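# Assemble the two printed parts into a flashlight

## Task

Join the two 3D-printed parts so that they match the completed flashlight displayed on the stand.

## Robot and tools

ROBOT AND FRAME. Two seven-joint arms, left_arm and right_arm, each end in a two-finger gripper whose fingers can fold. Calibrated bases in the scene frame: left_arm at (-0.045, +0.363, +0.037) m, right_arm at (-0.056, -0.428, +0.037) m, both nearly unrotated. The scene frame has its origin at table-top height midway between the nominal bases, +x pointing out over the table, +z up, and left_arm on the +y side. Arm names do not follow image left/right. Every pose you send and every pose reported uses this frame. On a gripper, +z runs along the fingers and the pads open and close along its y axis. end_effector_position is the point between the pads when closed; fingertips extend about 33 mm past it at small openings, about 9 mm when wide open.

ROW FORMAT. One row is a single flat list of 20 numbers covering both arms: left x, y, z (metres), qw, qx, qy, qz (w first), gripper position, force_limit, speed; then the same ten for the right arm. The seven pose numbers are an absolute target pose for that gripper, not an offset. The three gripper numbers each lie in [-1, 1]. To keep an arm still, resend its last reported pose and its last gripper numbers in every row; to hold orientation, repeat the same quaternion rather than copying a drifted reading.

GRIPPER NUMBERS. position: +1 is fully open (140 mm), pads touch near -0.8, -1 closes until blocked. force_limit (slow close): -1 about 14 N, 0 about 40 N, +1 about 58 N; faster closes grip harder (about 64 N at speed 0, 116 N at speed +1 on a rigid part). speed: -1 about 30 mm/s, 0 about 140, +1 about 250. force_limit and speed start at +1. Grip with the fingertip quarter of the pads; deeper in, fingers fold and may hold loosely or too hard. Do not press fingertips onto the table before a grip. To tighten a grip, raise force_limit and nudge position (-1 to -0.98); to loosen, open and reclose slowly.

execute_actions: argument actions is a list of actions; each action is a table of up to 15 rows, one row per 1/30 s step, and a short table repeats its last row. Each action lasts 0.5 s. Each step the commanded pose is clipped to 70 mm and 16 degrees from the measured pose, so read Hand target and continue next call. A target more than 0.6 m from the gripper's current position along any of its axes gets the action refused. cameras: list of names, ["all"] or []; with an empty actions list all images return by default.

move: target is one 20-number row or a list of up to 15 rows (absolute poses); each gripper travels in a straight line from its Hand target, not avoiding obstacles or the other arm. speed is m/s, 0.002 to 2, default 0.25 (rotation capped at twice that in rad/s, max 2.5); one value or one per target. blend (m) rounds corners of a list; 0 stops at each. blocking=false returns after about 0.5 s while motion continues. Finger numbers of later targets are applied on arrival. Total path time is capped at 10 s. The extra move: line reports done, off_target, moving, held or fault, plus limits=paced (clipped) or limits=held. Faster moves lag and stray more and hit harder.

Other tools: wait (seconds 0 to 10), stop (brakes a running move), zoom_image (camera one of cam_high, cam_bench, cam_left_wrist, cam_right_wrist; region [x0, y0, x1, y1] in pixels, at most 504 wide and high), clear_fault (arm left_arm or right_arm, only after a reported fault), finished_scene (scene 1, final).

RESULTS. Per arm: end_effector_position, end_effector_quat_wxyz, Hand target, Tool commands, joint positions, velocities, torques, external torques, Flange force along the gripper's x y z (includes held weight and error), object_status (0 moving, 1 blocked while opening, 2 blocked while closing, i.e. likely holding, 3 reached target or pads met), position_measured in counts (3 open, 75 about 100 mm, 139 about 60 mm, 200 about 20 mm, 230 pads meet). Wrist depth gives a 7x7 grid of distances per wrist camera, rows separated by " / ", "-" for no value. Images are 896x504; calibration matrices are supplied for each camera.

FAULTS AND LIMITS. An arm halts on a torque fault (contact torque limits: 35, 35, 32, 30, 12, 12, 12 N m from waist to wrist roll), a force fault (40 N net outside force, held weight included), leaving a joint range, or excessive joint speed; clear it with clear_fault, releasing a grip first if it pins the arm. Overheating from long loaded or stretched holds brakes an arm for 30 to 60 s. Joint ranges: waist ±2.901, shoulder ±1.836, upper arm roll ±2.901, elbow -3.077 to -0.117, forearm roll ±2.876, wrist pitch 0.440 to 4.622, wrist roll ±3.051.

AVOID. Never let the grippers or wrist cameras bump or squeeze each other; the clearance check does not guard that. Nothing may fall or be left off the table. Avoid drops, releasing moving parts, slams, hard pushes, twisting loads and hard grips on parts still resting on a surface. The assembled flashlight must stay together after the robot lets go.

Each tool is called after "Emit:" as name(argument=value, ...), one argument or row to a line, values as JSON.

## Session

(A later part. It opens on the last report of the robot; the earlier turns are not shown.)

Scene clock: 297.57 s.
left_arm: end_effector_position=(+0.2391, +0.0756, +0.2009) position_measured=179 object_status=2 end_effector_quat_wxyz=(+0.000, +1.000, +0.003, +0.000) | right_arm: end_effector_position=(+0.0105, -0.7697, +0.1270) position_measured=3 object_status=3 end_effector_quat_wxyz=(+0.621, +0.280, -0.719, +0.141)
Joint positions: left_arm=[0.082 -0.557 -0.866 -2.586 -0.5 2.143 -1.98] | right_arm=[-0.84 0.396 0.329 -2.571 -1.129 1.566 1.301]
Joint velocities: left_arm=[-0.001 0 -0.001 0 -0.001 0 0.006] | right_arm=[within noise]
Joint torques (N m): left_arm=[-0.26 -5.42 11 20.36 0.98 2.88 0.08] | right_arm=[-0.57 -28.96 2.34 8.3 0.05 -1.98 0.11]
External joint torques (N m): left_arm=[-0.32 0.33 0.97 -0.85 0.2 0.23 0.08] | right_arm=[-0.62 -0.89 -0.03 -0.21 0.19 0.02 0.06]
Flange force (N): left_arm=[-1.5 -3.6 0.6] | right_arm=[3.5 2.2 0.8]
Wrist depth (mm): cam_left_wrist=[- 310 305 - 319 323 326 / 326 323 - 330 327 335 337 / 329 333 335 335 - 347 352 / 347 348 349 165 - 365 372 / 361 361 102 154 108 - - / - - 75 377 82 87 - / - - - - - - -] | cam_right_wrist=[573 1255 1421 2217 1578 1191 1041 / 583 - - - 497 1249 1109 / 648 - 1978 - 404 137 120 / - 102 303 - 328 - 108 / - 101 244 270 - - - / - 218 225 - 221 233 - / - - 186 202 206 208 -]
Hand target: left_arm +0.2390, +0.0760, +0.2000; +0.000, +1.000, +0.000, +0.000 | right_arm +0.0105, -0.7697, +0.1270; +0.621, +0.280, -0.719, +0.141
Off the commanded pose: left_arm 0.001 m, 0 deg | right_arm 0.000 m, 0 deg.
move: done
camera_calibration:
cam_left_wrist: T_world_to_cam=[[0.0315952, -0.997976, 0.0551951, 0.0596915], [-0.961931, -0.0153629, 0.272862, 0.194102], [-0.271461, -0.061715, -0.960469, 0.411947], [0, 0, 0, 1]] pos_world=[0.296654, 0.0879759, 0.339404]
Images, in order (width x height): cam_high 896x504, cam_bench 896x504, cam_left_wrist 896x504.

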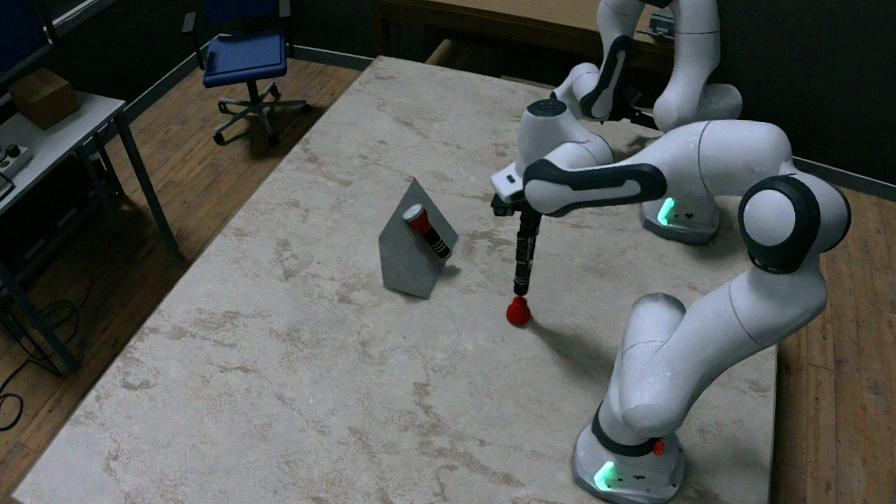

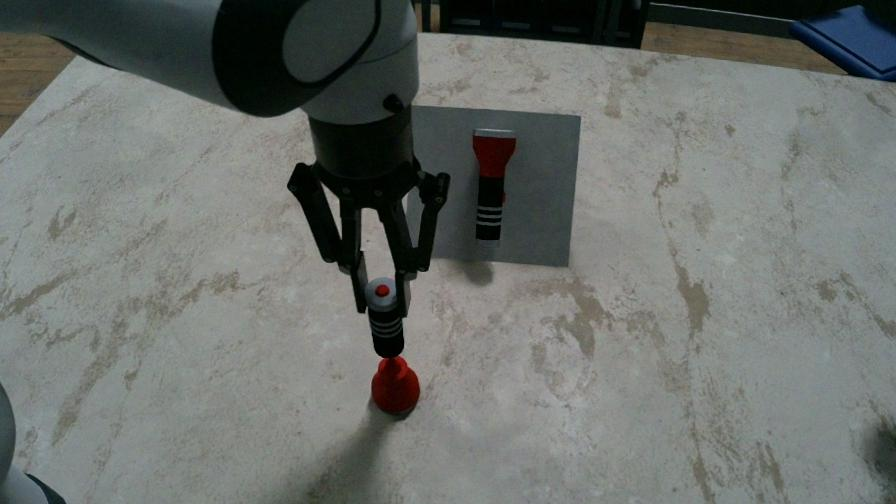

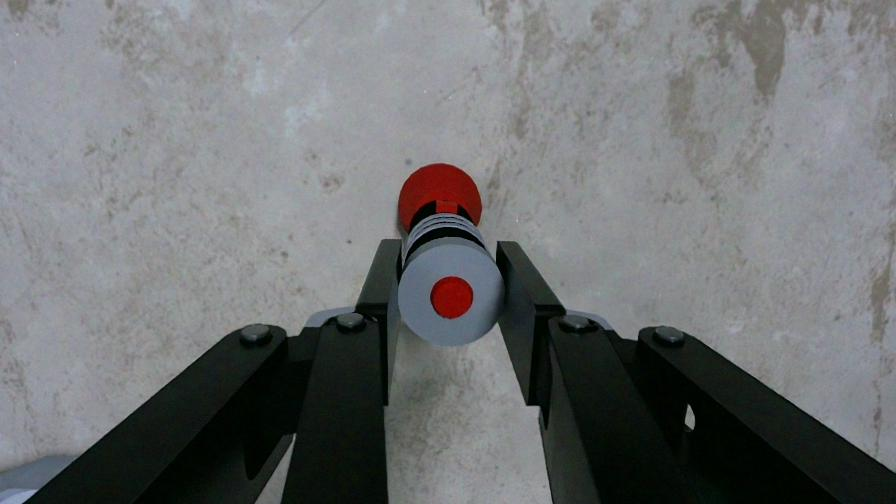

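Emit:
move(
  target=[0.2385, 0.0758, 0.17, 0, 1, 0, 0, -1, -1, -1, 0.0105, -0.7697, 0.1270, 0.621, 0.280, -0.719, 0.141, 1, 1, 1],
  speed=0.06,
  cameras=["cam_bench", "cam_high"],
)

Scene clock: 324.37 s.
left_arm: end_effector_position=(+0.2384, +0.0760, +0.1710) position_measured=179 object_status=2 end_effector_quat_wxyz=(-0.001, +1.000, -0.003, +0.001) | right_arm: end_effector_position=(+0.0105, -0.7697, +0.1270) position_measured=3 object_status=3 end_effector_quat_wxyz=(+0.621, +0.280, -0.719, +0.141)
Joint positions: left_arm=[0.102 -0.5 -0.921 -2.625 -0.504 2.24 -1.978] | right_arm=[-0.84 0.396 0.329 -2.571 -1.129 1.566 1.301]
Joint velocities: left_arm=[0 0 0 0.001 0 0.003 -0.001] | right_arm=[within noise]
Joint torques (N m): left_arm=[0.47 -5.83 9.43 19.82 0.37 2.89 -0.11] | right_arm=[-0.59 -28.93 2.36 8.41 0.05 -1.98 0.15]
External joint torques (N m): left_arm=[0.46 0.51 0.17 -0.75 -0.35 0.24 -0.11] | right_arm=[-0.64 -0.69 -0.02 -0.18 0.19 0.03 0.11]
Flange force (N): left_arm=[0.7 -0.4 3.0] | right_arm=[2.7 1.8 0.8]
Wrist depth (mm): cam_left_wrist=[278 280 283 287 288 293 302 / - 294 - 296 301 305 - / - 304 306 309 - 317 321 / - - 319 152 325 328 338 / - - 96 155 108 344 - / - - 75 357 82 87 362 / - - - 370 - - -] | cam_right_wrist=[545 - - - - 1185 1050 / - - - - - 1255 1104 / 634 - 1891 413 - 136 120 / - 102 291 - - - 108 / - 100 266 259 277 - - / - 209 - 226 - 238 - / - 190 189 202 - - 214]
Hand target: left_arm +0.2385, +0.0758, +0.1700; +0.000, +1.000, +0.000, +0.000 | right_arm +0.0105, -0.7697, +0.1270; +0.621, +0.280, -0.719, +0.141
Off the commanded pose: left_arm 0.001 m, 0 deg | right_arm 0.000 m, 0 deg.
move: done
Images, in order (width x height): cam_high 896x504, cam_bench 896x504.

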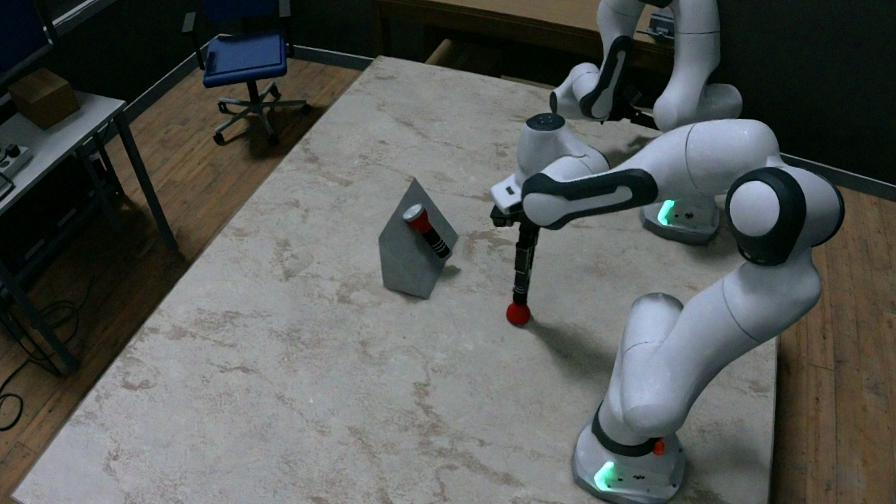

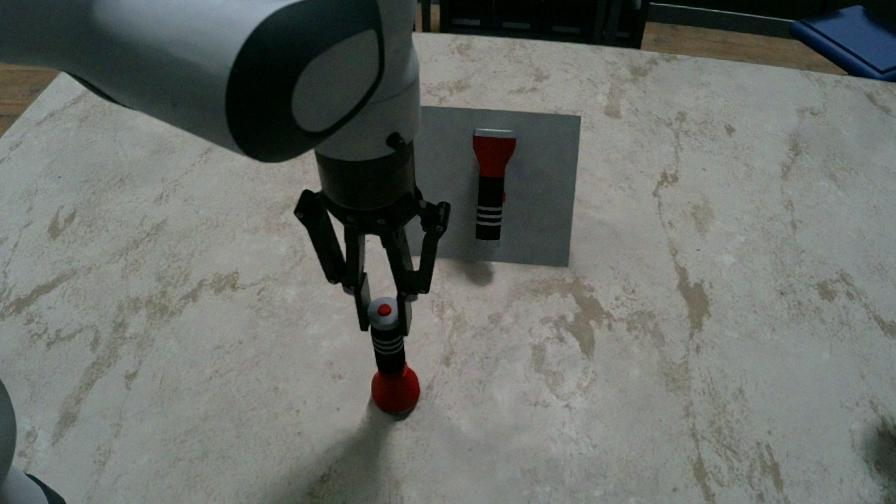

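Emit:
zoom_image(
  camera="cam_bench",
  region=[355, 300, 425, 420],
)

Emit:
zoom_image(
  camera="cam_high",
  region=[500, 260, 540, 330],
)

Scaled by 4.200.

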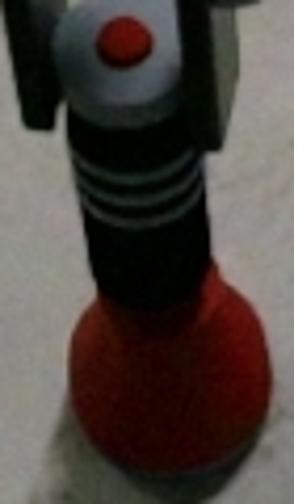

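Scaled by 7.200.

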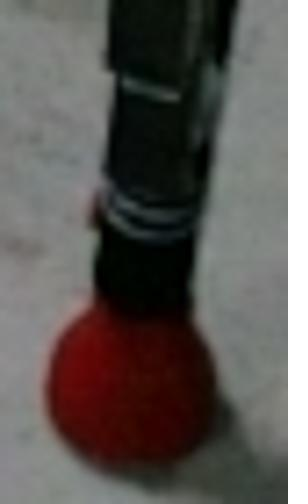

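Emit:
move(
  target=[0.2385, 0.0750, 0.161, 0, 1, 0, 0, -1, -1, -1, 0.0105, -0.7697, 0.1270, 0.621, 0.280, -0.719, 0.141, 1, 1, 1],
  speed=0.03,
  cameras=["cam_bench", "cam_high"],
)

Emit:
zoom_image(
  camera="cam_bench",
  region=[355, 300, 425, 420],
)

Emit:
zoom_image(
  camera="cam_high",
  region=[500, 260, 540, 330],
)

Scene clock: 338.50 s.
left_arm: end_effector_position=(+0.2385, +0.0751, +0.1620) position_measured=179 object_status=2 end_effector_quat_wxyz=(-0.001, +1.000, -0.004, +0.001) | right_arm: end_effector_position=(+0.0105, -0.7697, +0.1270) position_measured=3 object_status=3 end_effector_quat_wxyz=(+0.621, +0.280, -0.719, +0.141)
Joint positions: left_arm=[0.113 -0.478 -0.942 -2.633 -0.504 2.271 -1.981] | right_arm=[-0.84 0.396 0.329 -2.571 -1.129 1.566 1.301]
Joint velocities: left_arm=[0 0 0.001 -0.002 -0.001 0.003 -0.003] | right_arm=[within noise]
Joint torques (N m): left_arm=[0.56 -6 9.14 19.5 0.3 2.85 -0.18] | right_arm=[-0.55 -29.04 2.32 8.32 0.04 -1.99 0.11]
External joint torques (N m): left_arm=[0.48 0.46 0.08 -0.77 -0.41 0.2 -0.18] | right_arm=[-0.55 -0.8 -0.03 -0.35 0.2 0.02 0.07]
Flange force (N): left_arm=[0.4 -0.2 3.0] | right_arm=[3.4 2.4 0.9]
Wrist depth (mm): cam_left_wrist=[270 273 278 281 281 285 288 / 280 283 285 290 - - 299 / 292 285 297 286 - 306 308 / 309 - - 153 - 324 - / 312 316 97 154 112 332 - / - - 75 342 82 87 350 / - - - 354 - - -] | cam_right_wrist=[563 1326 - 1934 1864 1174 1046 / 604 - - - 2108 1243 1123 / 650 1774 1994 - - 136 120 / - 102 - - - - 107 / - 100 - - 262 277 - / - 209 - 225 - 227 - / - - 194 197 - 205 212]
Hand target: left_arm +0.2385, +0.0750, +0.1610; +0.000, +1.000, +0.000, +0.000 | right_arm +0.0105, -0.7697, +0.1270; +0.621, +0.280, -0.719, +0.141
Off the commanded pose: left_arm 0.001 m, 0 deg | right_arm 0.000 m, 0 deg.
move: done
Images, in order (width x height): cam_high 896x504, cam_bench 896x504.

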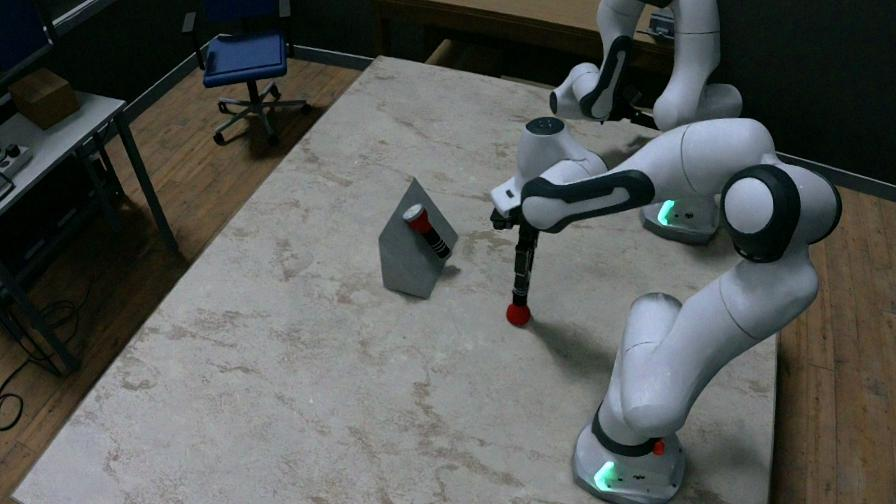

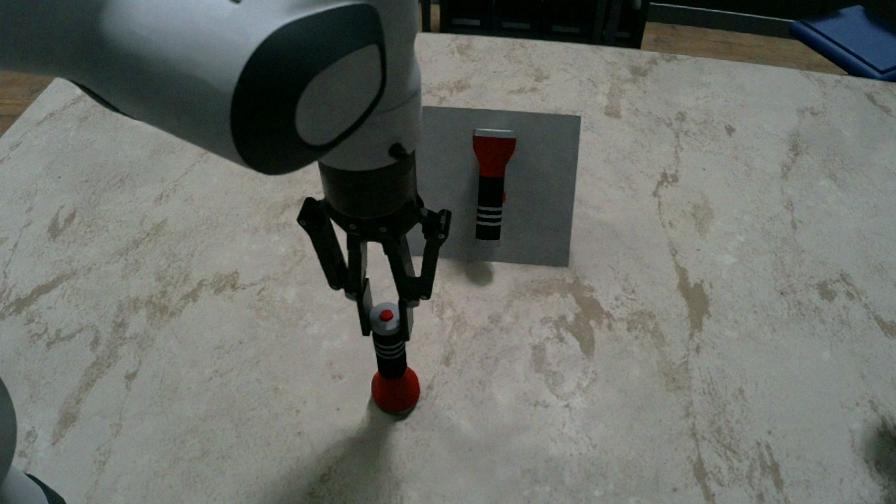

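Scaled by 4.200.

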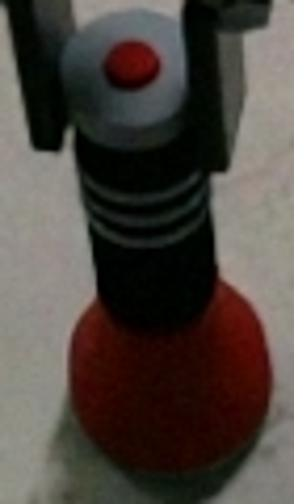

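Scaled by 7.200.

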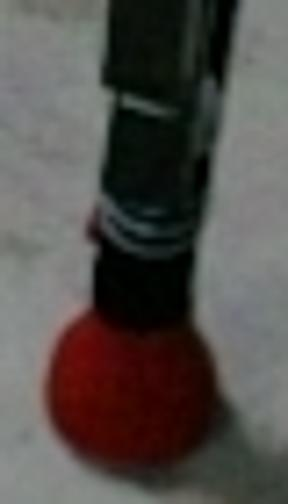

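Emit:
move(
  target=[0.2385, 0.0750, 0.157, 0, 1, 0, 0, -1, -1, -1, 0.0105, -0.7697, 0.1270, 0.621, 0.280, -0.719, 0.141, 1, 1, 1],
  speed=0.02,
)

Scene clock: 346.90 s.
left_arm: end_effector_position=(+0.2397, +0.0745, +0.1593) position_measured=179 object_status=2 end_effector_quat_wxyz=(-0.001, +1.000, -0.003, +0.003) | right_arm: end_effector_position=(+0.0105, -0.7697, +0.1270) position_measured=3 object_status=3 end_effector_quat_wxyz=(+0.621, +0.280, -0.719, +0.141)
Joint positions: left_arm=[0.118 -0.471 -0.95 -2.636 -0.504 2.285 -1.982] | right_arm=[-0.84 0.396 0.329 -2.571 -1.129 1.566 1.301]
Joint velocities: left_arm=[0.002 0 0 0 0 0.004 0.001] | right_arm=[within noise]
Joint torques (N m): left_arm=[0.69 -4.82 8.47 18.39 0.36 2.93 -0.16] | right_arm=[-0.51 -29 2.33 8.39 0.05 -1.97 0.13]
External joint torques (N m): left_arm=[0.64 1.65 -0.47 -1.77 -0.34 0.29 -0.16] | right_arm=[-0.56 -0.88 -0.05 -0.13 0.18 0.04 0.09]
Flange force (N): left_arm=[3.1 1.6 8.7] | right_arm=[3.3 1.9 0.7]
Wrist depth (mm): cam_left_wrist=[267 273 274 273 278 282 284 / 278 - 275 288 290 - - / 289 293 - 288 287 318 - / 301 305 - 152 - 310 - / 313 312 96 155 111 330 345 / - - 75 336 82 87 347 / - - - 361 - - -] | cam_right_wrist=[554 - - - - 1174 1054 / 579 1445 - - - 1261 1118 / 668 1495 1919 - - 136 120 / - 102 - 317 - - 108 / - 100 - - 267 275 - / - 211 215 224 - - - / - 190 185 - - 201 206]
Hand target: left_arm +0.2385, +0.0750, +0.1570; +0.000, +1.000, +0.000, +0.000 | right_arm +0.0105, -0.7697, +0.1270; +0.621, +0.280, -0.719, +0.141
Off the commanded pose: left_arm 0.003 m, 0 deg | right_arm 0.000 m, 0 deg.
move: done

Emit:
wait(
  seconds=0.1,
  cameras=["cam_left_wrist", "cam_bench", "cam_high"],
)

Emit:
zoom_image(
  camera="cam_bench",
  region=[355, 300, 425, 420],
)

Emit:
zoom_image(
  camera="cam_high",
  region=[500, 260, 540, 330],
)

Emit:
zoom_image(
  camera="cam_left_wrist",
  region=[370, 130, 530, 350],
)

Scene clock: 357.03 s.
left_arm: end_effector_position=(+0.2398, +0.0744, +0.1593) position_measured=179 object_status=2 end_effector_quat_wxyz=(-0.001, +1.000, -0.003, +0.003) | right_arm: end_effector_position=(+0.0105, -0.7697, +0.1270) position_measured=3 object_status=3 end_effector_quat_wxyz=(+0.621, +0.280, -0.719, +0.141)
Joint positions: left_arm=[0.118 -0.471 -0.95 -2.636 -0.504 2.286 -1.983] | right_arm=[-0.84 0.396 0.329 -2.571 -1.129 1.566 1.301]
Joint torques (N m): left_arm=[0.57 -4.92 8.35 18.48 0.37 2.8 -0.2] | right_arm=[-0.54 -28.98 2.39 8.33 0.04 -2 0.15]
External joint torques (N m): left_arm=[0.6 1.58 -0.54 -1.77 -0.34 0.14 -0.2] | right_arm=[-0.57 -0.82 0.03 -0.25 0.19 0 0.11]
Flange force (N): left_arm=[2.7 1.6 8.1] | right_arm=[3.3 2.3 0.7]
Wrist depth (mm): cam_left_wrist=[- 271 275 276 280 283 282 / 276 280 282 286 290 - 292 / - 291 296 - - 303 311 / 300 300 - 152 - - 323 / - - 96 154 108 331 333 / - - 75 334 82 87 348 / - - - 356 - - -] | cam_right_wrist=[587 1113 - 2404 1824 1174 1046 / 585 - - 2736 - 1249 1109 / 665 - 2041 - - 136 120 / 1169 102 - 302 - - 107 / - 100 245 - - - - / - 209 226 - - - - / - 191 - - - 204 -]
Hand target: left_arm +0.2385, +0.0750, +0.1570; +0.000, +1.000, +0.000, +0.000 | right_arm +0.0105, -0.7697, +0.1270; +0.621, +0.280, -0.719, +0.141
Tool commands: left_gripper/position=-1.0 left_gripper/force_limit=-1.0 left_gripper/speed=-1.0 right_gripper/position=+1.0 right_gripper/force_limit=+1.0 right_gripper/speed=+1.0
Off the commanded pose: left_arm 0.003 m, 0 deg | right_arm 0.000 m, 0 deg.
wait: 0.10 s; at rest from the start
camera_calibration:
cam_left_wrist: T_world_to_cam=[[0.0184753, -0.998382, 0.0537697, 0.0641839], [-0.963364, -0.0033842, 0.268175, 0.206275], [-0.267559, -0.0567544, -0.961869, 0.370938], [0, 0, 0, 1]] pos_world=[0.29678, 0.0858305, 0.298025]
Images, in order (width x height): cam_high 896x504, cam_bench 896x504, cam_left_wrist 896x504.

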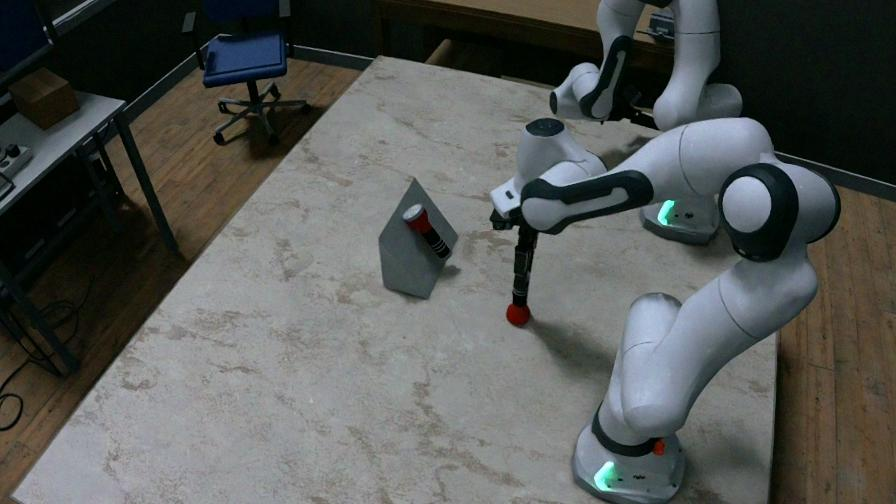

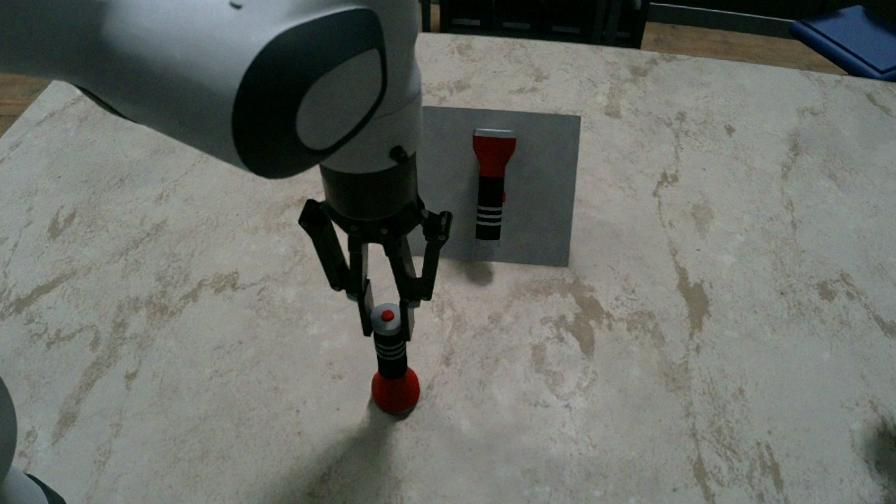

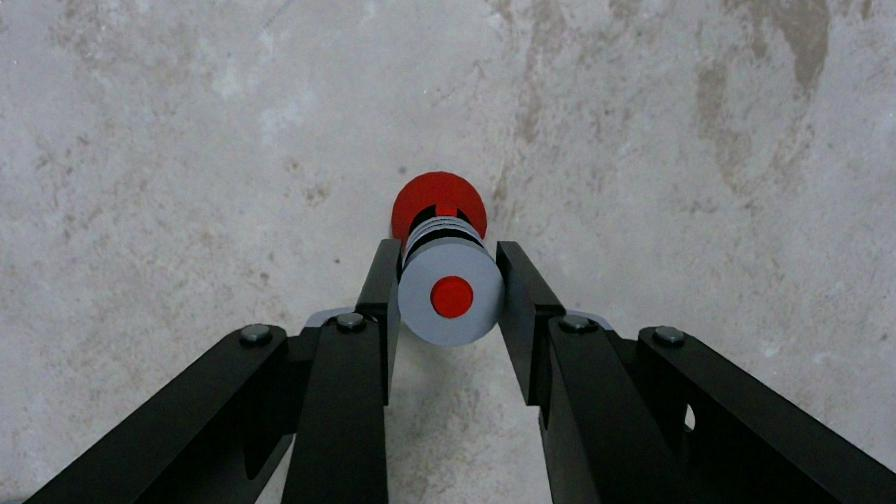

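Scaled by 4.200.

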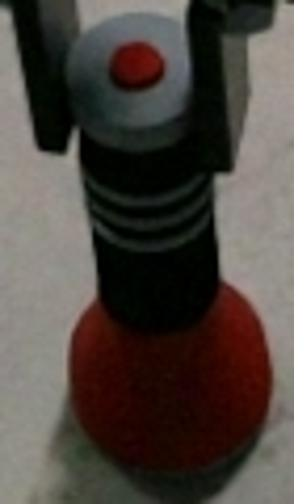

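Scaled by 7.200.

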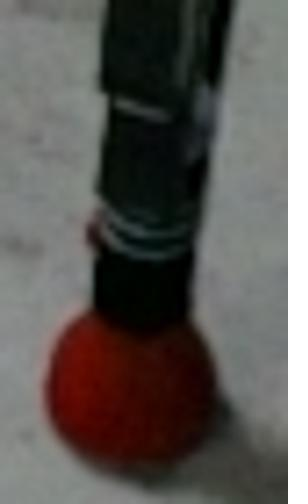

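Scaled by 2.291.

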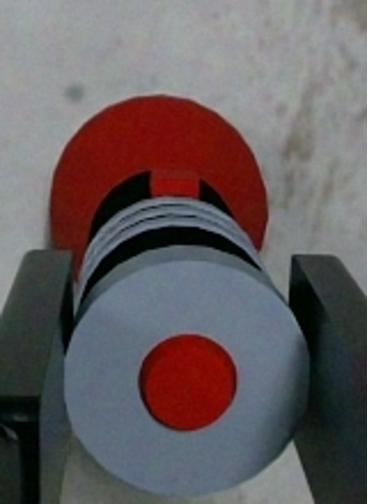

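Emit:
move(
  target=[0.2385, 0.0750, 0.154, 0, 1, 0, 0, -1, -1, -1, 0.0105, -0.7697, 0.1270, 0.621, 0.280, -0.719, 0.141, 1, 1, 1],
  speed=0.02,
  cameras=["cam_left_wrist", "cam_bench", "cam_high"],
)

Emit:
zoom_image(
  camera="cam_bench",
  region=[355, 330, 425, 400],
)

Emit:
zoom_image(
  camera="cam_high",
  region=[500, 280, 540, 330],
)

Scene clock: 401.20 s.
left_arm: end_effector_position=(+0.2424, +0.0728, +0.1588) position_measured=179 object_status=2 end_effector_quat_wxyz=(+0.001, +1.000, -0.003, +0.006) | right_arm: end_effector_position=(+0.0105, -0.7697, +0.1270) position_measured=3 object_status=3 end_effector_quat_wxyz=(+0.621, +0.280, -0.719, +0.141)
Joint positions: left_arm=[0.121 -0.466 -0.955 -2.636 -0.504 2.299 -1.984] | right_arm=[-0.84 0.396 0.329 -2.571 -1.129 1.566 1.301]
Joint velocities: left_arm=[0.001 0.001 0.001 0 0.001 0.004 0] | right_arm=[within noise]
Joint torques (N m): left_arm=[0.59 -3.33 7.49 16.1 0.5 2.31 -0.21] | right_arm=[-0.51 -29.01 2.37 8.42 0.05 -2 0.14]
External joint torques (N m): left_arm=[0.63 3.24 -1.35 -4.12 -0.2 -0.37 -0.21] | right_arm=[-0.55 -0.91 -0.01 -0.17 0.19 0 0.1]
Flange force (N): left_arm=[3.5 2.0 14.7] | right_arm=[3.4 2.1 0.6]
Wrist depth (mm): cam_left_wrist=[267 269 273 275 284 285 - / 279 275 287 292 - - - / 289 293 295 - 299 305 317 / - 301 306 153 313 319 322 / 311 94 97 153 112 99 341 / 319 - 75 333 82 87 - / - - - 350 - - -] | cam_right_wrist=[597 - - - - 1185 1050 / 581 - - - 1738 1273 1109 / 670 - 1963 410 - 134 120 / - 102 - - - - 108 / - 100 - - - - - / - 216 225 226 - - - / - - 192 196 202 212 -]
Hand target: left_arm +0.2384, +0.0750, +0.1541; +0.000, +1.000, +0.000, +0.000 | right_arm +0.0105, -0.7697, +0.1270; +0.621, +0.280, -0.719, +0.141
Off the commanded pose: left_arm 0.007 m, 1 deg | right_arm 0.000 m, 0 deg.
move: off_target (left_arm)
camera_calibration:
cam_left_wrist: T_world_to_cam=[[0.0181511, -0.998168, 0.0577078, 0.0620872], [-0.96534, -0.00246573, 0.260983, 0.21049], [-0.260363, -0.0604448, -0.963617, 0.369806], [0, 0, 0, 1]] pos_world=[0.298351, 0.0848454, 0.297834]
Images, in order (width x height): cam_high 896x504, cam_bench 896x504, cam_left_wrist 896x504.

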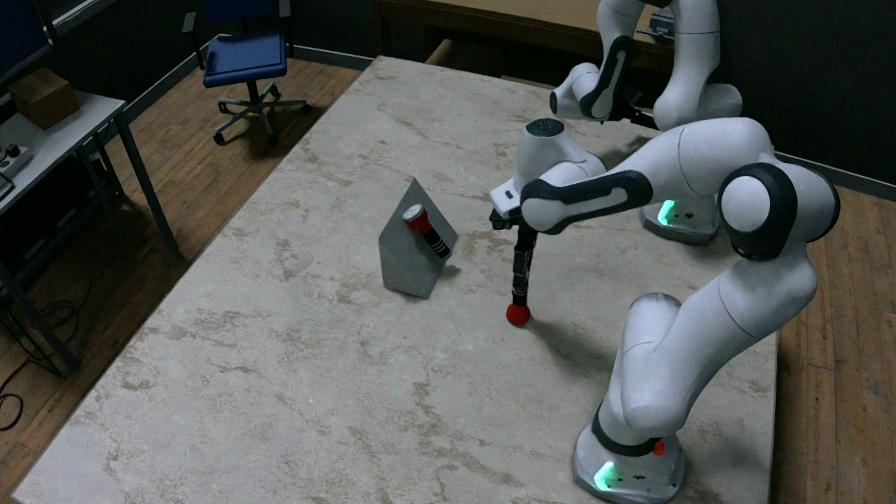

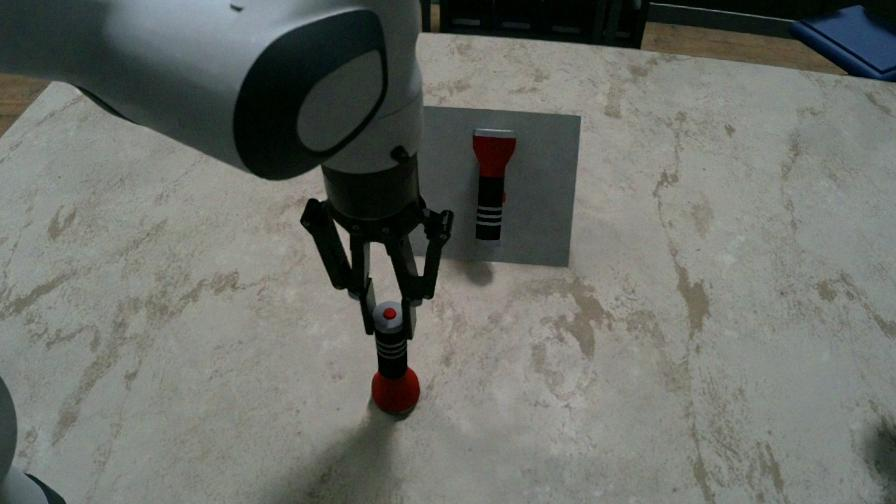

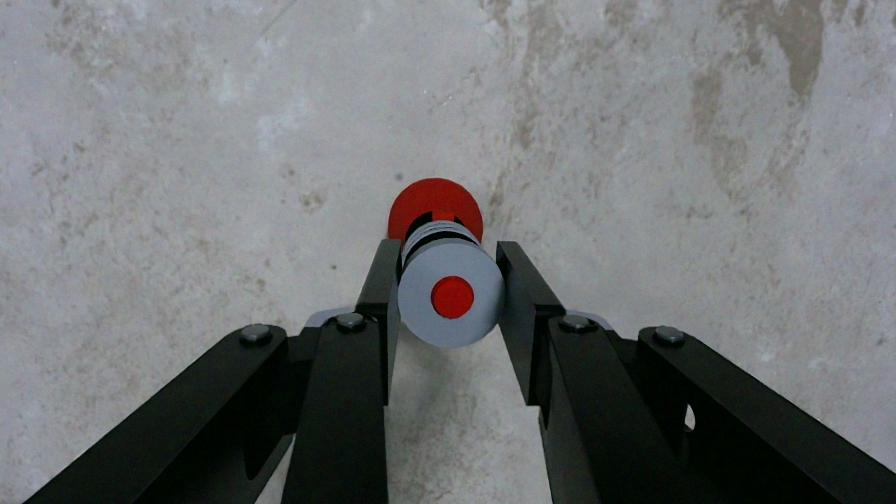

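Scaled by 7.200.

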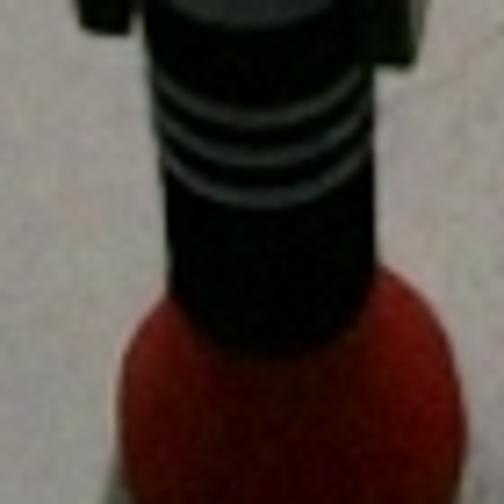

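Scaled by 10.080.

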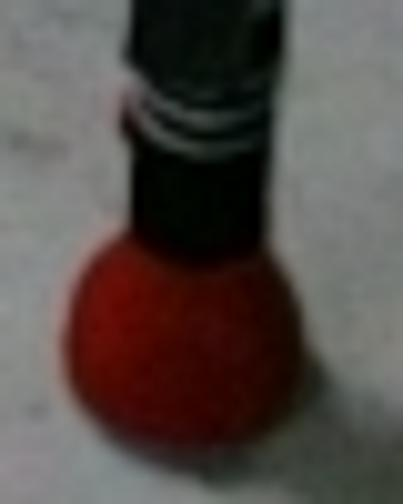

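Emit:
move(
  target=[0.2385, 0.0750, 0.1585, 0, 1, 0, 0, -1, -1, -1, 0.0105, -0.7697, 0.1270, 0.621, 0.280, -0.719, 0.141, 1, 1, 1],
  speed=0.03,
  cameras=["cam_bench", "cam_left_wrist"],
)

Emit:
zoom_image(
  camera="cam_bench",
  region=[355, 330, 425, 400],
)

Emit:
zoom_image(
  camera="cam_left_wrist",
  region=[380, 160, 500, 280],
)

Scene clock: 435.37 s.
left_arm: end_effector_position=(+0.2404, +0.0742, +0.1590) position_measured=179 object_status=2 end_effector_quat_wxyz=(+0.001, +1.000, -0.002, +0.002) | right_arm: end_effector_position=(+0.0105, -0.7697, +0.1270) position_measured=3 object_status=3 end_effector_quat_wxyz=(+0.621, +0.280, -0.719, +0.141)
Joint positions: left_arm=[0.117 -0.467 -0.947 -2.636 -0.504 2.289 -1.984] | right_arm=[-0.84 0.396 0.329 -2.571 -1.129 1.566 1.301]
Joint velocities: left_arm=[0 -0.001 0.002 0.001 0 -0.006 0.001] | right_arm=[within noise]
Joint torques (N m): left_arm=[0.09 -7.12 9.46 18.41 0.76 1.91 -0.17] | right_arm=[-0.58 -29.03 2.36 8.39 0.06 -1.99 0.19]
External joint torques (N m): left_arm=[0.03 -0.53 0.6 -1.76 0.06 -0.74 -0.17] | right_arm=[-0.66 -0.86 -0.05 -0.16 0.2 0.01 0.14]
Flange force (N): left_arm=[-5.9 -6.0 -3.2] | right_arm=[3.2 2.1 0.8]
Wrist depth (mm): cam_left_wrist=[267 269 274 277 279 282 287 / 278 279 282 284 288 - - / 288 290 295 - 303 305 310 / - 302 306 152 - 311 327 / - 316 103 154 112 333 - / - - 75 - 82 87 342 / - - - 354 - - -] | cam_right_wrist=[527 - - - 2161 1196 1041 / 585 - 1919 2296 - 1261 1118 / 666 1273 1949 395 - 136 120 / - 102 316 311 318 - 107 / - 100 - 270 277 - - / - 214 - - - 234 - / - - 194 - 197 203 -]
Hand target: left_arm +0.2385, +0.0750, +0.1585; +0.000, +1.000, +0.000, +0.000 | right_arm +0.0105, -0.7697, +0.1270; +0.621, +0.280, -0.719, +0.141
Off the commanded pose: left_arm 0.002 m, 0 deg | right_arm 0.000 m, 0 deg.
move: done
camera_calibration:
cam_left_wrist: T_world_to_cam=[[0.0213831, -0.998168, 0.0565966, 0.0627877], [-0.963066, -0.00536664, 0.269213, 0.206829], [-0.268416, -0.0602628, -0.961416, 0.371167], [0, 0, 0, 1]] pos_world=[0.297475, 0.0861502, 0.297612]
Images, in order (width x height): cam_bench 896x504, cam_left_wrist 896x504.

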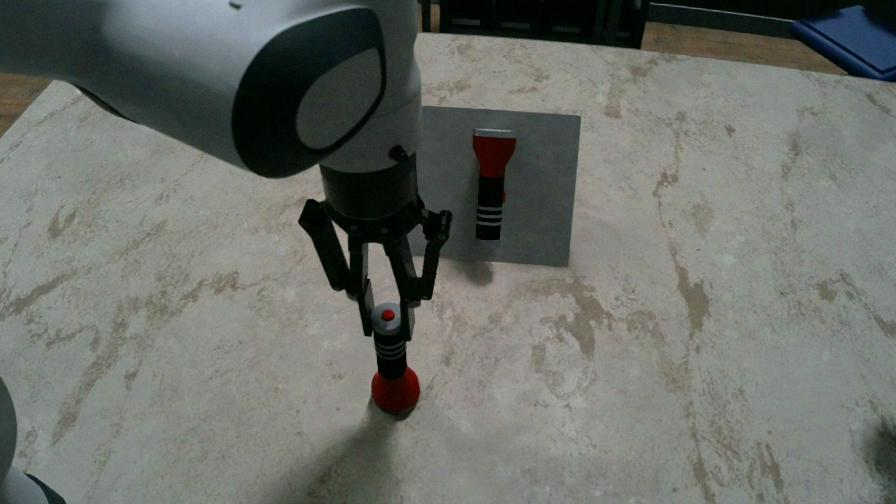

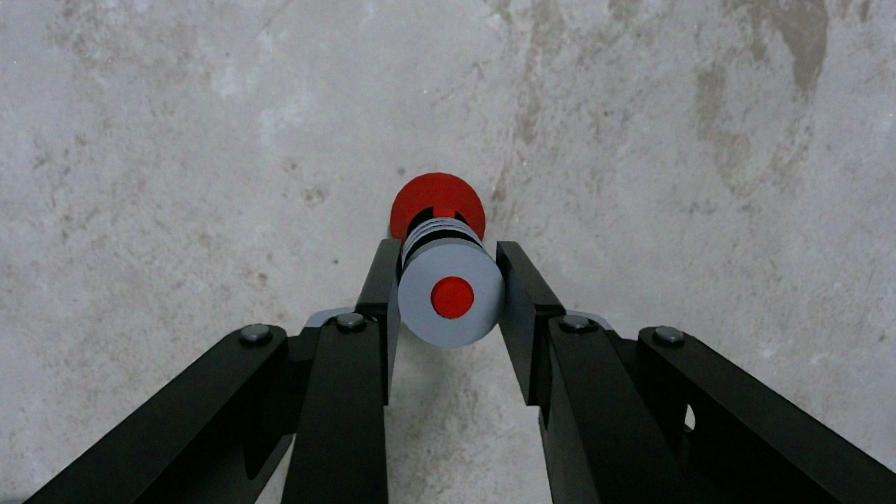

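Scaled by 7.200.

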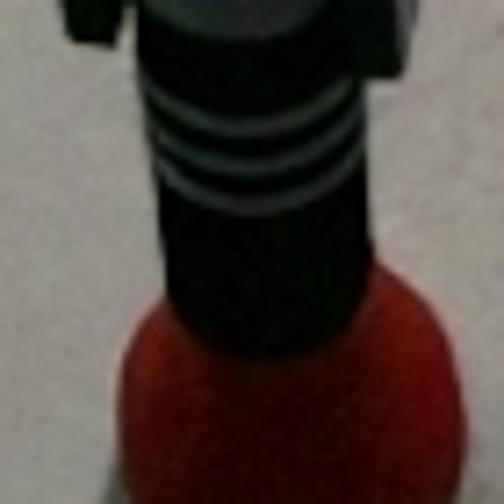

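Scaled by 4.200.

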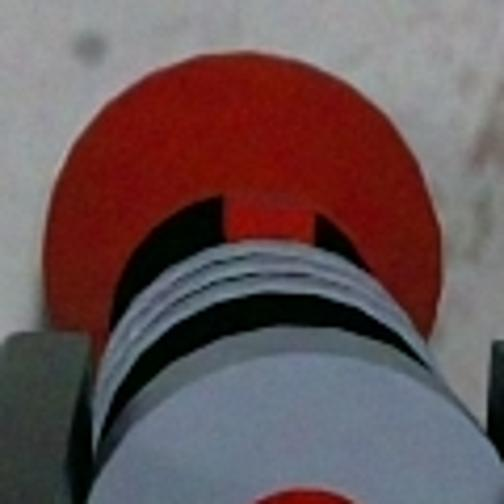

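Emit:
move(
  target=[
    [0.2404, 0.0742, 0.1585, 0, 1, 0, 0, -0.08, -1, -1, 0.0105, -0.7697, 0.1270, 0.621, 0.280, -0.719, 0.141, 1, 1, 1],
    [0.2404, 0.0742, 0.23, 0, 1, 0, 0, -0.08, -1, -1, 0.0105, -0.7697, 0.1270, 0.621, 0.280, -0.719, 0.141, 1, 1, 1],
  ],
  speed=0.1,
  cameras=["cam_bench", "cam_left_wrist", "cam_high"],
)

Emit:
zoom_image(
  camera="cam_bench",
  region=[345, 280, 445, 430],
)

Emit:
zoom_image(
  camera="cam_left_wrist",
  region=[370, 160, 520, 320],
)

Emit:
zoom_image(
  camera="cam_high",
  region=[495, 250, 545, 335],
)

Scene clock: 448.90 s.
left_arm: end_effector_position=(+0.2405, +0.0739, +0.2288) position_measured=139 object_status=3 end_effector_quat_wxyz=(+0.002, +1.000, +0.003, -0.001) | right_arm: end_effector_position=(+0.0105, -0.7697, +0.1270) position_measured=3 object_status=3 end_effector_quat_wxyz=(+0.621, +0.280, -0.719, +0.141)
Joint positions: left_arm=[0.068 -0.586 -0.818 -2.539 -0.48 2.062 -1.983] | right_arm=[-0.84 0.396 0.329 -2.571 -1.129 1.566 1.301]
Joint velocities: left_arm=[0.001 0 0 -0.001 0 -0.005 -0.001] | right_arm=[within noise]
Joint torques (N m): left_arm=[-0.12 -6.78 11.2 21.45 1.41 2.23 0.1] | right_arm=[-0.53 -28.97 2.33 8.33 0.03 -1.99 0.11]
External joint torques (N m): left_arm=[-0.21 -1.05 0.87 -0.37 0.6 -0.41 0.1] | right_arm=[-0.59 -0.81 -0.06 -0.23 0.17 0.02 0.07]
Flange force (N): left_arm=[-4.2 -5.1 -3.6] | right_arm=[3.3 2.1 0.9]
Wrist depth (mm): cam_left_wrist=[330 334 337 338 - 349 353 / 343 368 354 322 357 364 - / - 372 364 361 373 380 - / 365 373 - 224 379 - 401 / - 385 104 - 121 97 - / - 82 - - 120 85 78 / - 71 - 450 - - -] | cam_right_wrist=[560 1231 1588 - 1774 1180 1054 / 589 - - - 1905 1255 1113 / 635 1390 1978 - - 135 120 / - 102 295 312 328 - 108 / - 100 - - - - - / - 210 - - - - - / - - 195 197 201 - -]
Hand target: left_arm +0.2404, +0.0742, +0.2300; +0.000, +1.000, +0.000, +0.000 | right_arm +0.0105, -0.7697, +0.1270; +0.621, +0.280, -0.719, +0.141
Off the commanded pose: left_arm 0.001 m, 0 deg | right_arm 0.000 m, 0 deg.
move: done
camera_calibration:
cam_left_wrist: T_world_to_cam=[[0.0309529, -0.997847, 0.0578209, 0.0559337], [-0.961182, -0.0138477, 0.275566, 0.186924], [-0.274172, -0.064106, -0.959542, 0.439617], [0, 0, 0, 1]] pos_world=[0.298468, 0.0865838, 0.367086]
Images, in order (width x height): cam_high 896x504, cam_bench 896x504, cam_left_wrist 896x504.

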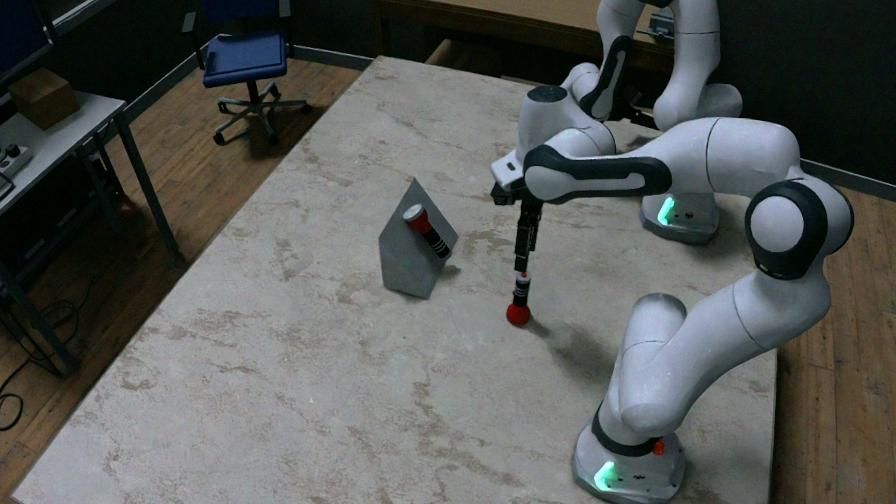

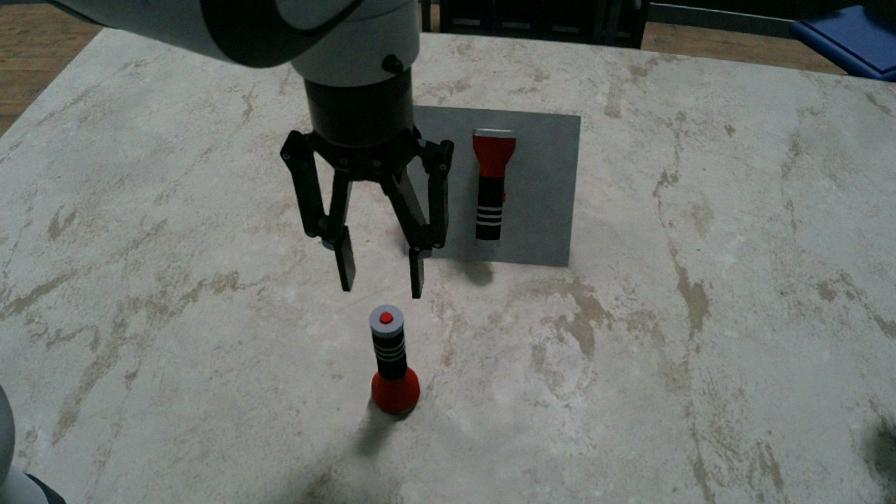

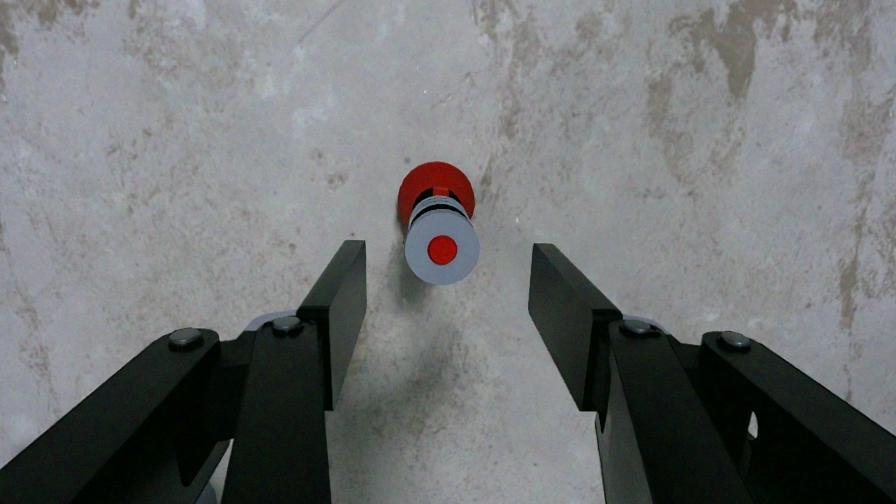

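Scaled by 3.360.

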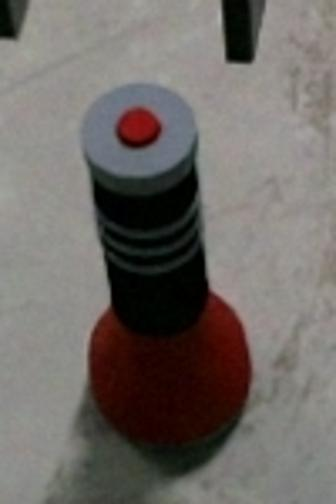

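Scaled by 3.150.

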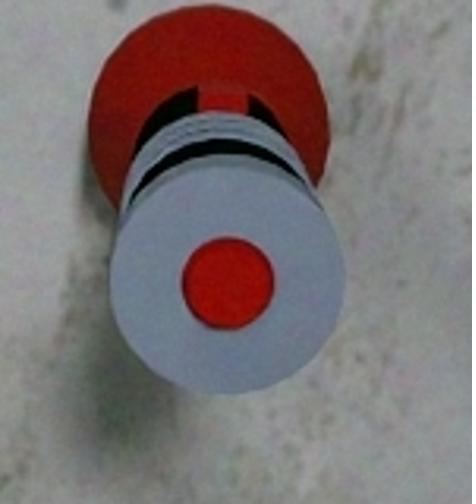

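Scaled by 5.929.

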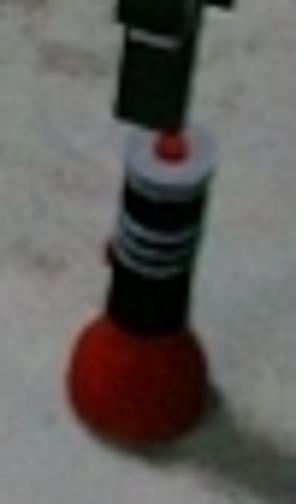

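Emit:
move(
  target=[
    [0.235, -0.07, 0.25, -0.2126, 0.6744, -0.6744, -0.2126, -0.08, -1, -1, 0.0105, -0.7697, 0.1270, 0.621, 0.280, -0.719, 0.141, 1, 1, 1],
    [0.228, -0.028, 0.13, -0.2126, 0.6744, -0.6744, -0.2126, -0.08, -1, -1, 0.0105, -0.7697, 0.1270, 0.621, 0.280, -0.719, 0.141, 1, 1, 1],
  ],
  speed=[0.4, 0.15],
  blend=[0.03, 0],
  cameras=["cam_left_wrist", "cam_bench"],
)

Scene clock: 558.67 s.
left_arm: end_effector_position=(+0.2271, -0.0278, +0.1306) position_measured=139 object_status=3 end_effector_quat_wxyz=(-0.211, +0.673, -0.675, -0.215) | right_arm: end_effector_position=(+0.0105, -0.7697, +0.1270) position_measured=3 object_status=3 end_effector_quat_wxyz=(+0.621, +0.280, -0.719, +0.141)
Joint positions: left_arm=[-0.316 0.718 -0.991 -1.764 0.697 1.481 -1.546] | right_arm=[-0.84 0.396 0.329 -2.571 -1.129 1.566 1.301]
Joint velocities: left_arm=[0 -0.001 0 -0.001 -0.001 0.005 -0.005] | right_arm=[within noise]
Joint torques (N m): left_arm=[0.27 -38.03 -16.94 17.12 1.37 0.94 -0.26] | right_arm=[-0.6 -28.99 2.43 8.32 0.05 -2.01 0.06]
External joint torques (N m): left_arm=[0.18 -0.31 -0.22 -1.13 0.58 0.27 -0.24] | right_arm=[-0.74 -0.93 -0.02 -0.22 0.19 -0.02 0.02]
Flange force (N): left_arm=[-4.6 2.6 4.3] | right_arm=[3.9 2.2 0.9]
Wrist depth (mm): cam_left_wrist=[208 210 218 214 215 218 218 / - 238 236 244 249 246 246 / 271 - 270 280 276 282 289 / 300 337 342 - - 327 - / - 360 106 250 122 97 - / - 82 463 217 - 86 74 / - 71 - 211 - - -] | cam_right_wrist=[1164 - - - 1681 1169 1050 / 578 - - - 1375 1261 1109 / 659 - 1919 - - 136 120 / 1169 101 293 - - - 108 / - 100 254 - 265 269 - / - 211 224 225 233 234 - / - 191 191 - 199 203 206]
Hand target: left_arm +0.2280, -0.0280, +0.1300; -0.213, +0.674, -0.674, -0.213 | right_arm +0.0105, -0.7697, +0.1270; +0.621, +0.280, -0.719, +0.141
Off the commanded pose: left_arm 0.001 m, 0 deg | right_arm 0.000 m, 0 deg.
move: done
camera_calibration:
cam_left_wrist: T_world_to_cam=[[-0.998054, -0.0506339, 0.0363977, 0.2234], [-0.00365668, 0.630202, 0.776423, -0.0652849], [-0.0622512, 0.774778, -0.629161, 0.267128], [0, 0, 0, 1]] pos_world=[0.239356, -0.154511, 0.210624]
Images, in order (width x height): cam_bench 896x504, cam_left_wrist 896x504.

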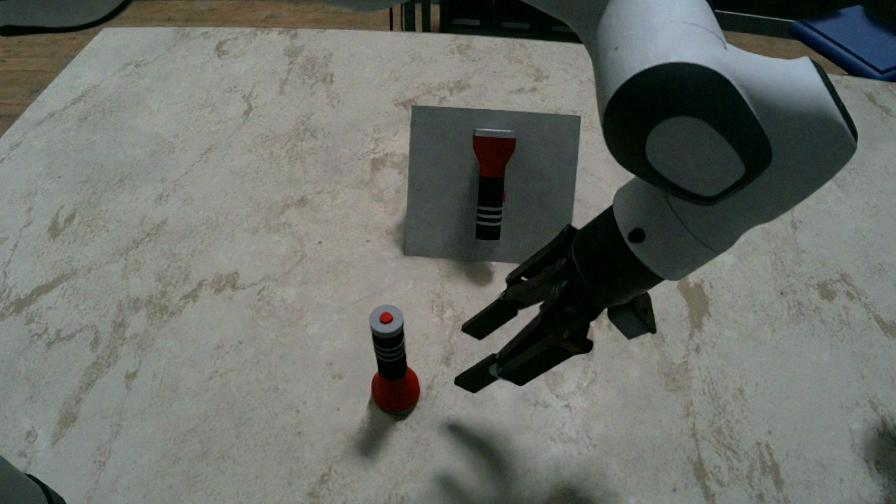

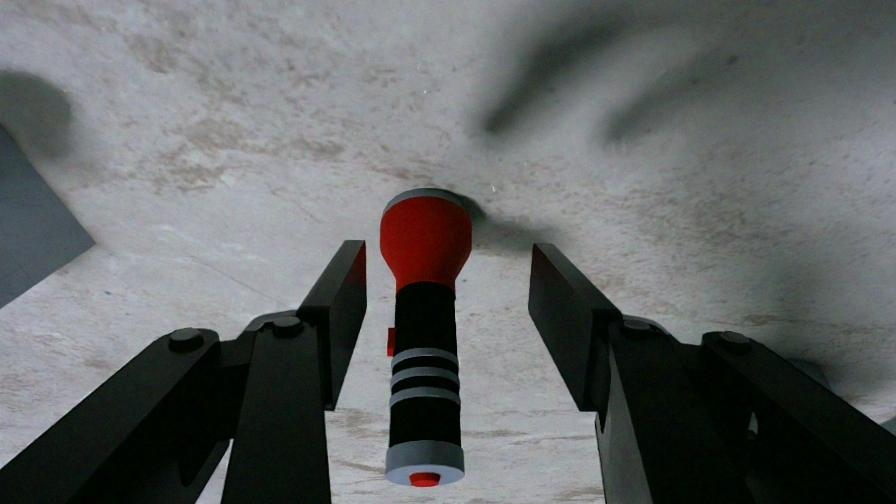

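Emit:
zoom_image(
  camera="cam_left_wrist",
  region=[370, 180, 490, 320],
)

Emit:
zoom_image(
  camera="cam_left_wrist",
  region=[360, 180, 490, 500],
)

Scaled by 3.600.

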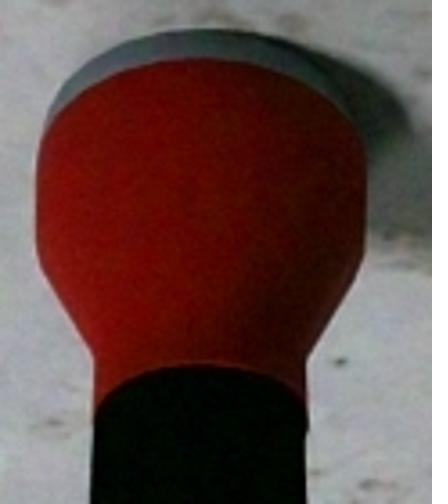

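Scaled by 1.575.

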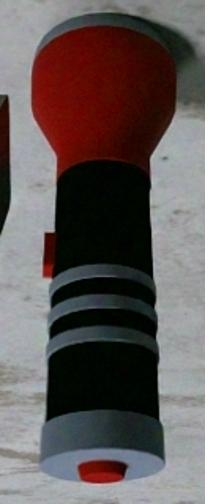

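Emit:
zoom_image(
  camera="cam_left_wrist",
  region=[390, 265, 462, 310],
)

Scaled by 7.000.

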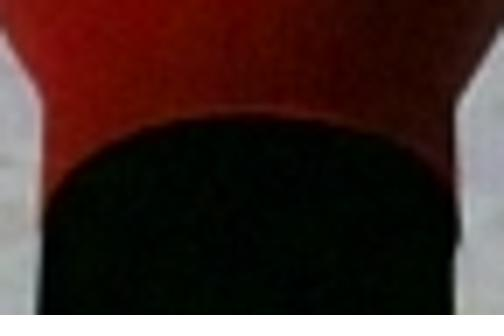

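Emit:
finished_scene(
)

The scene is finished: the task was done.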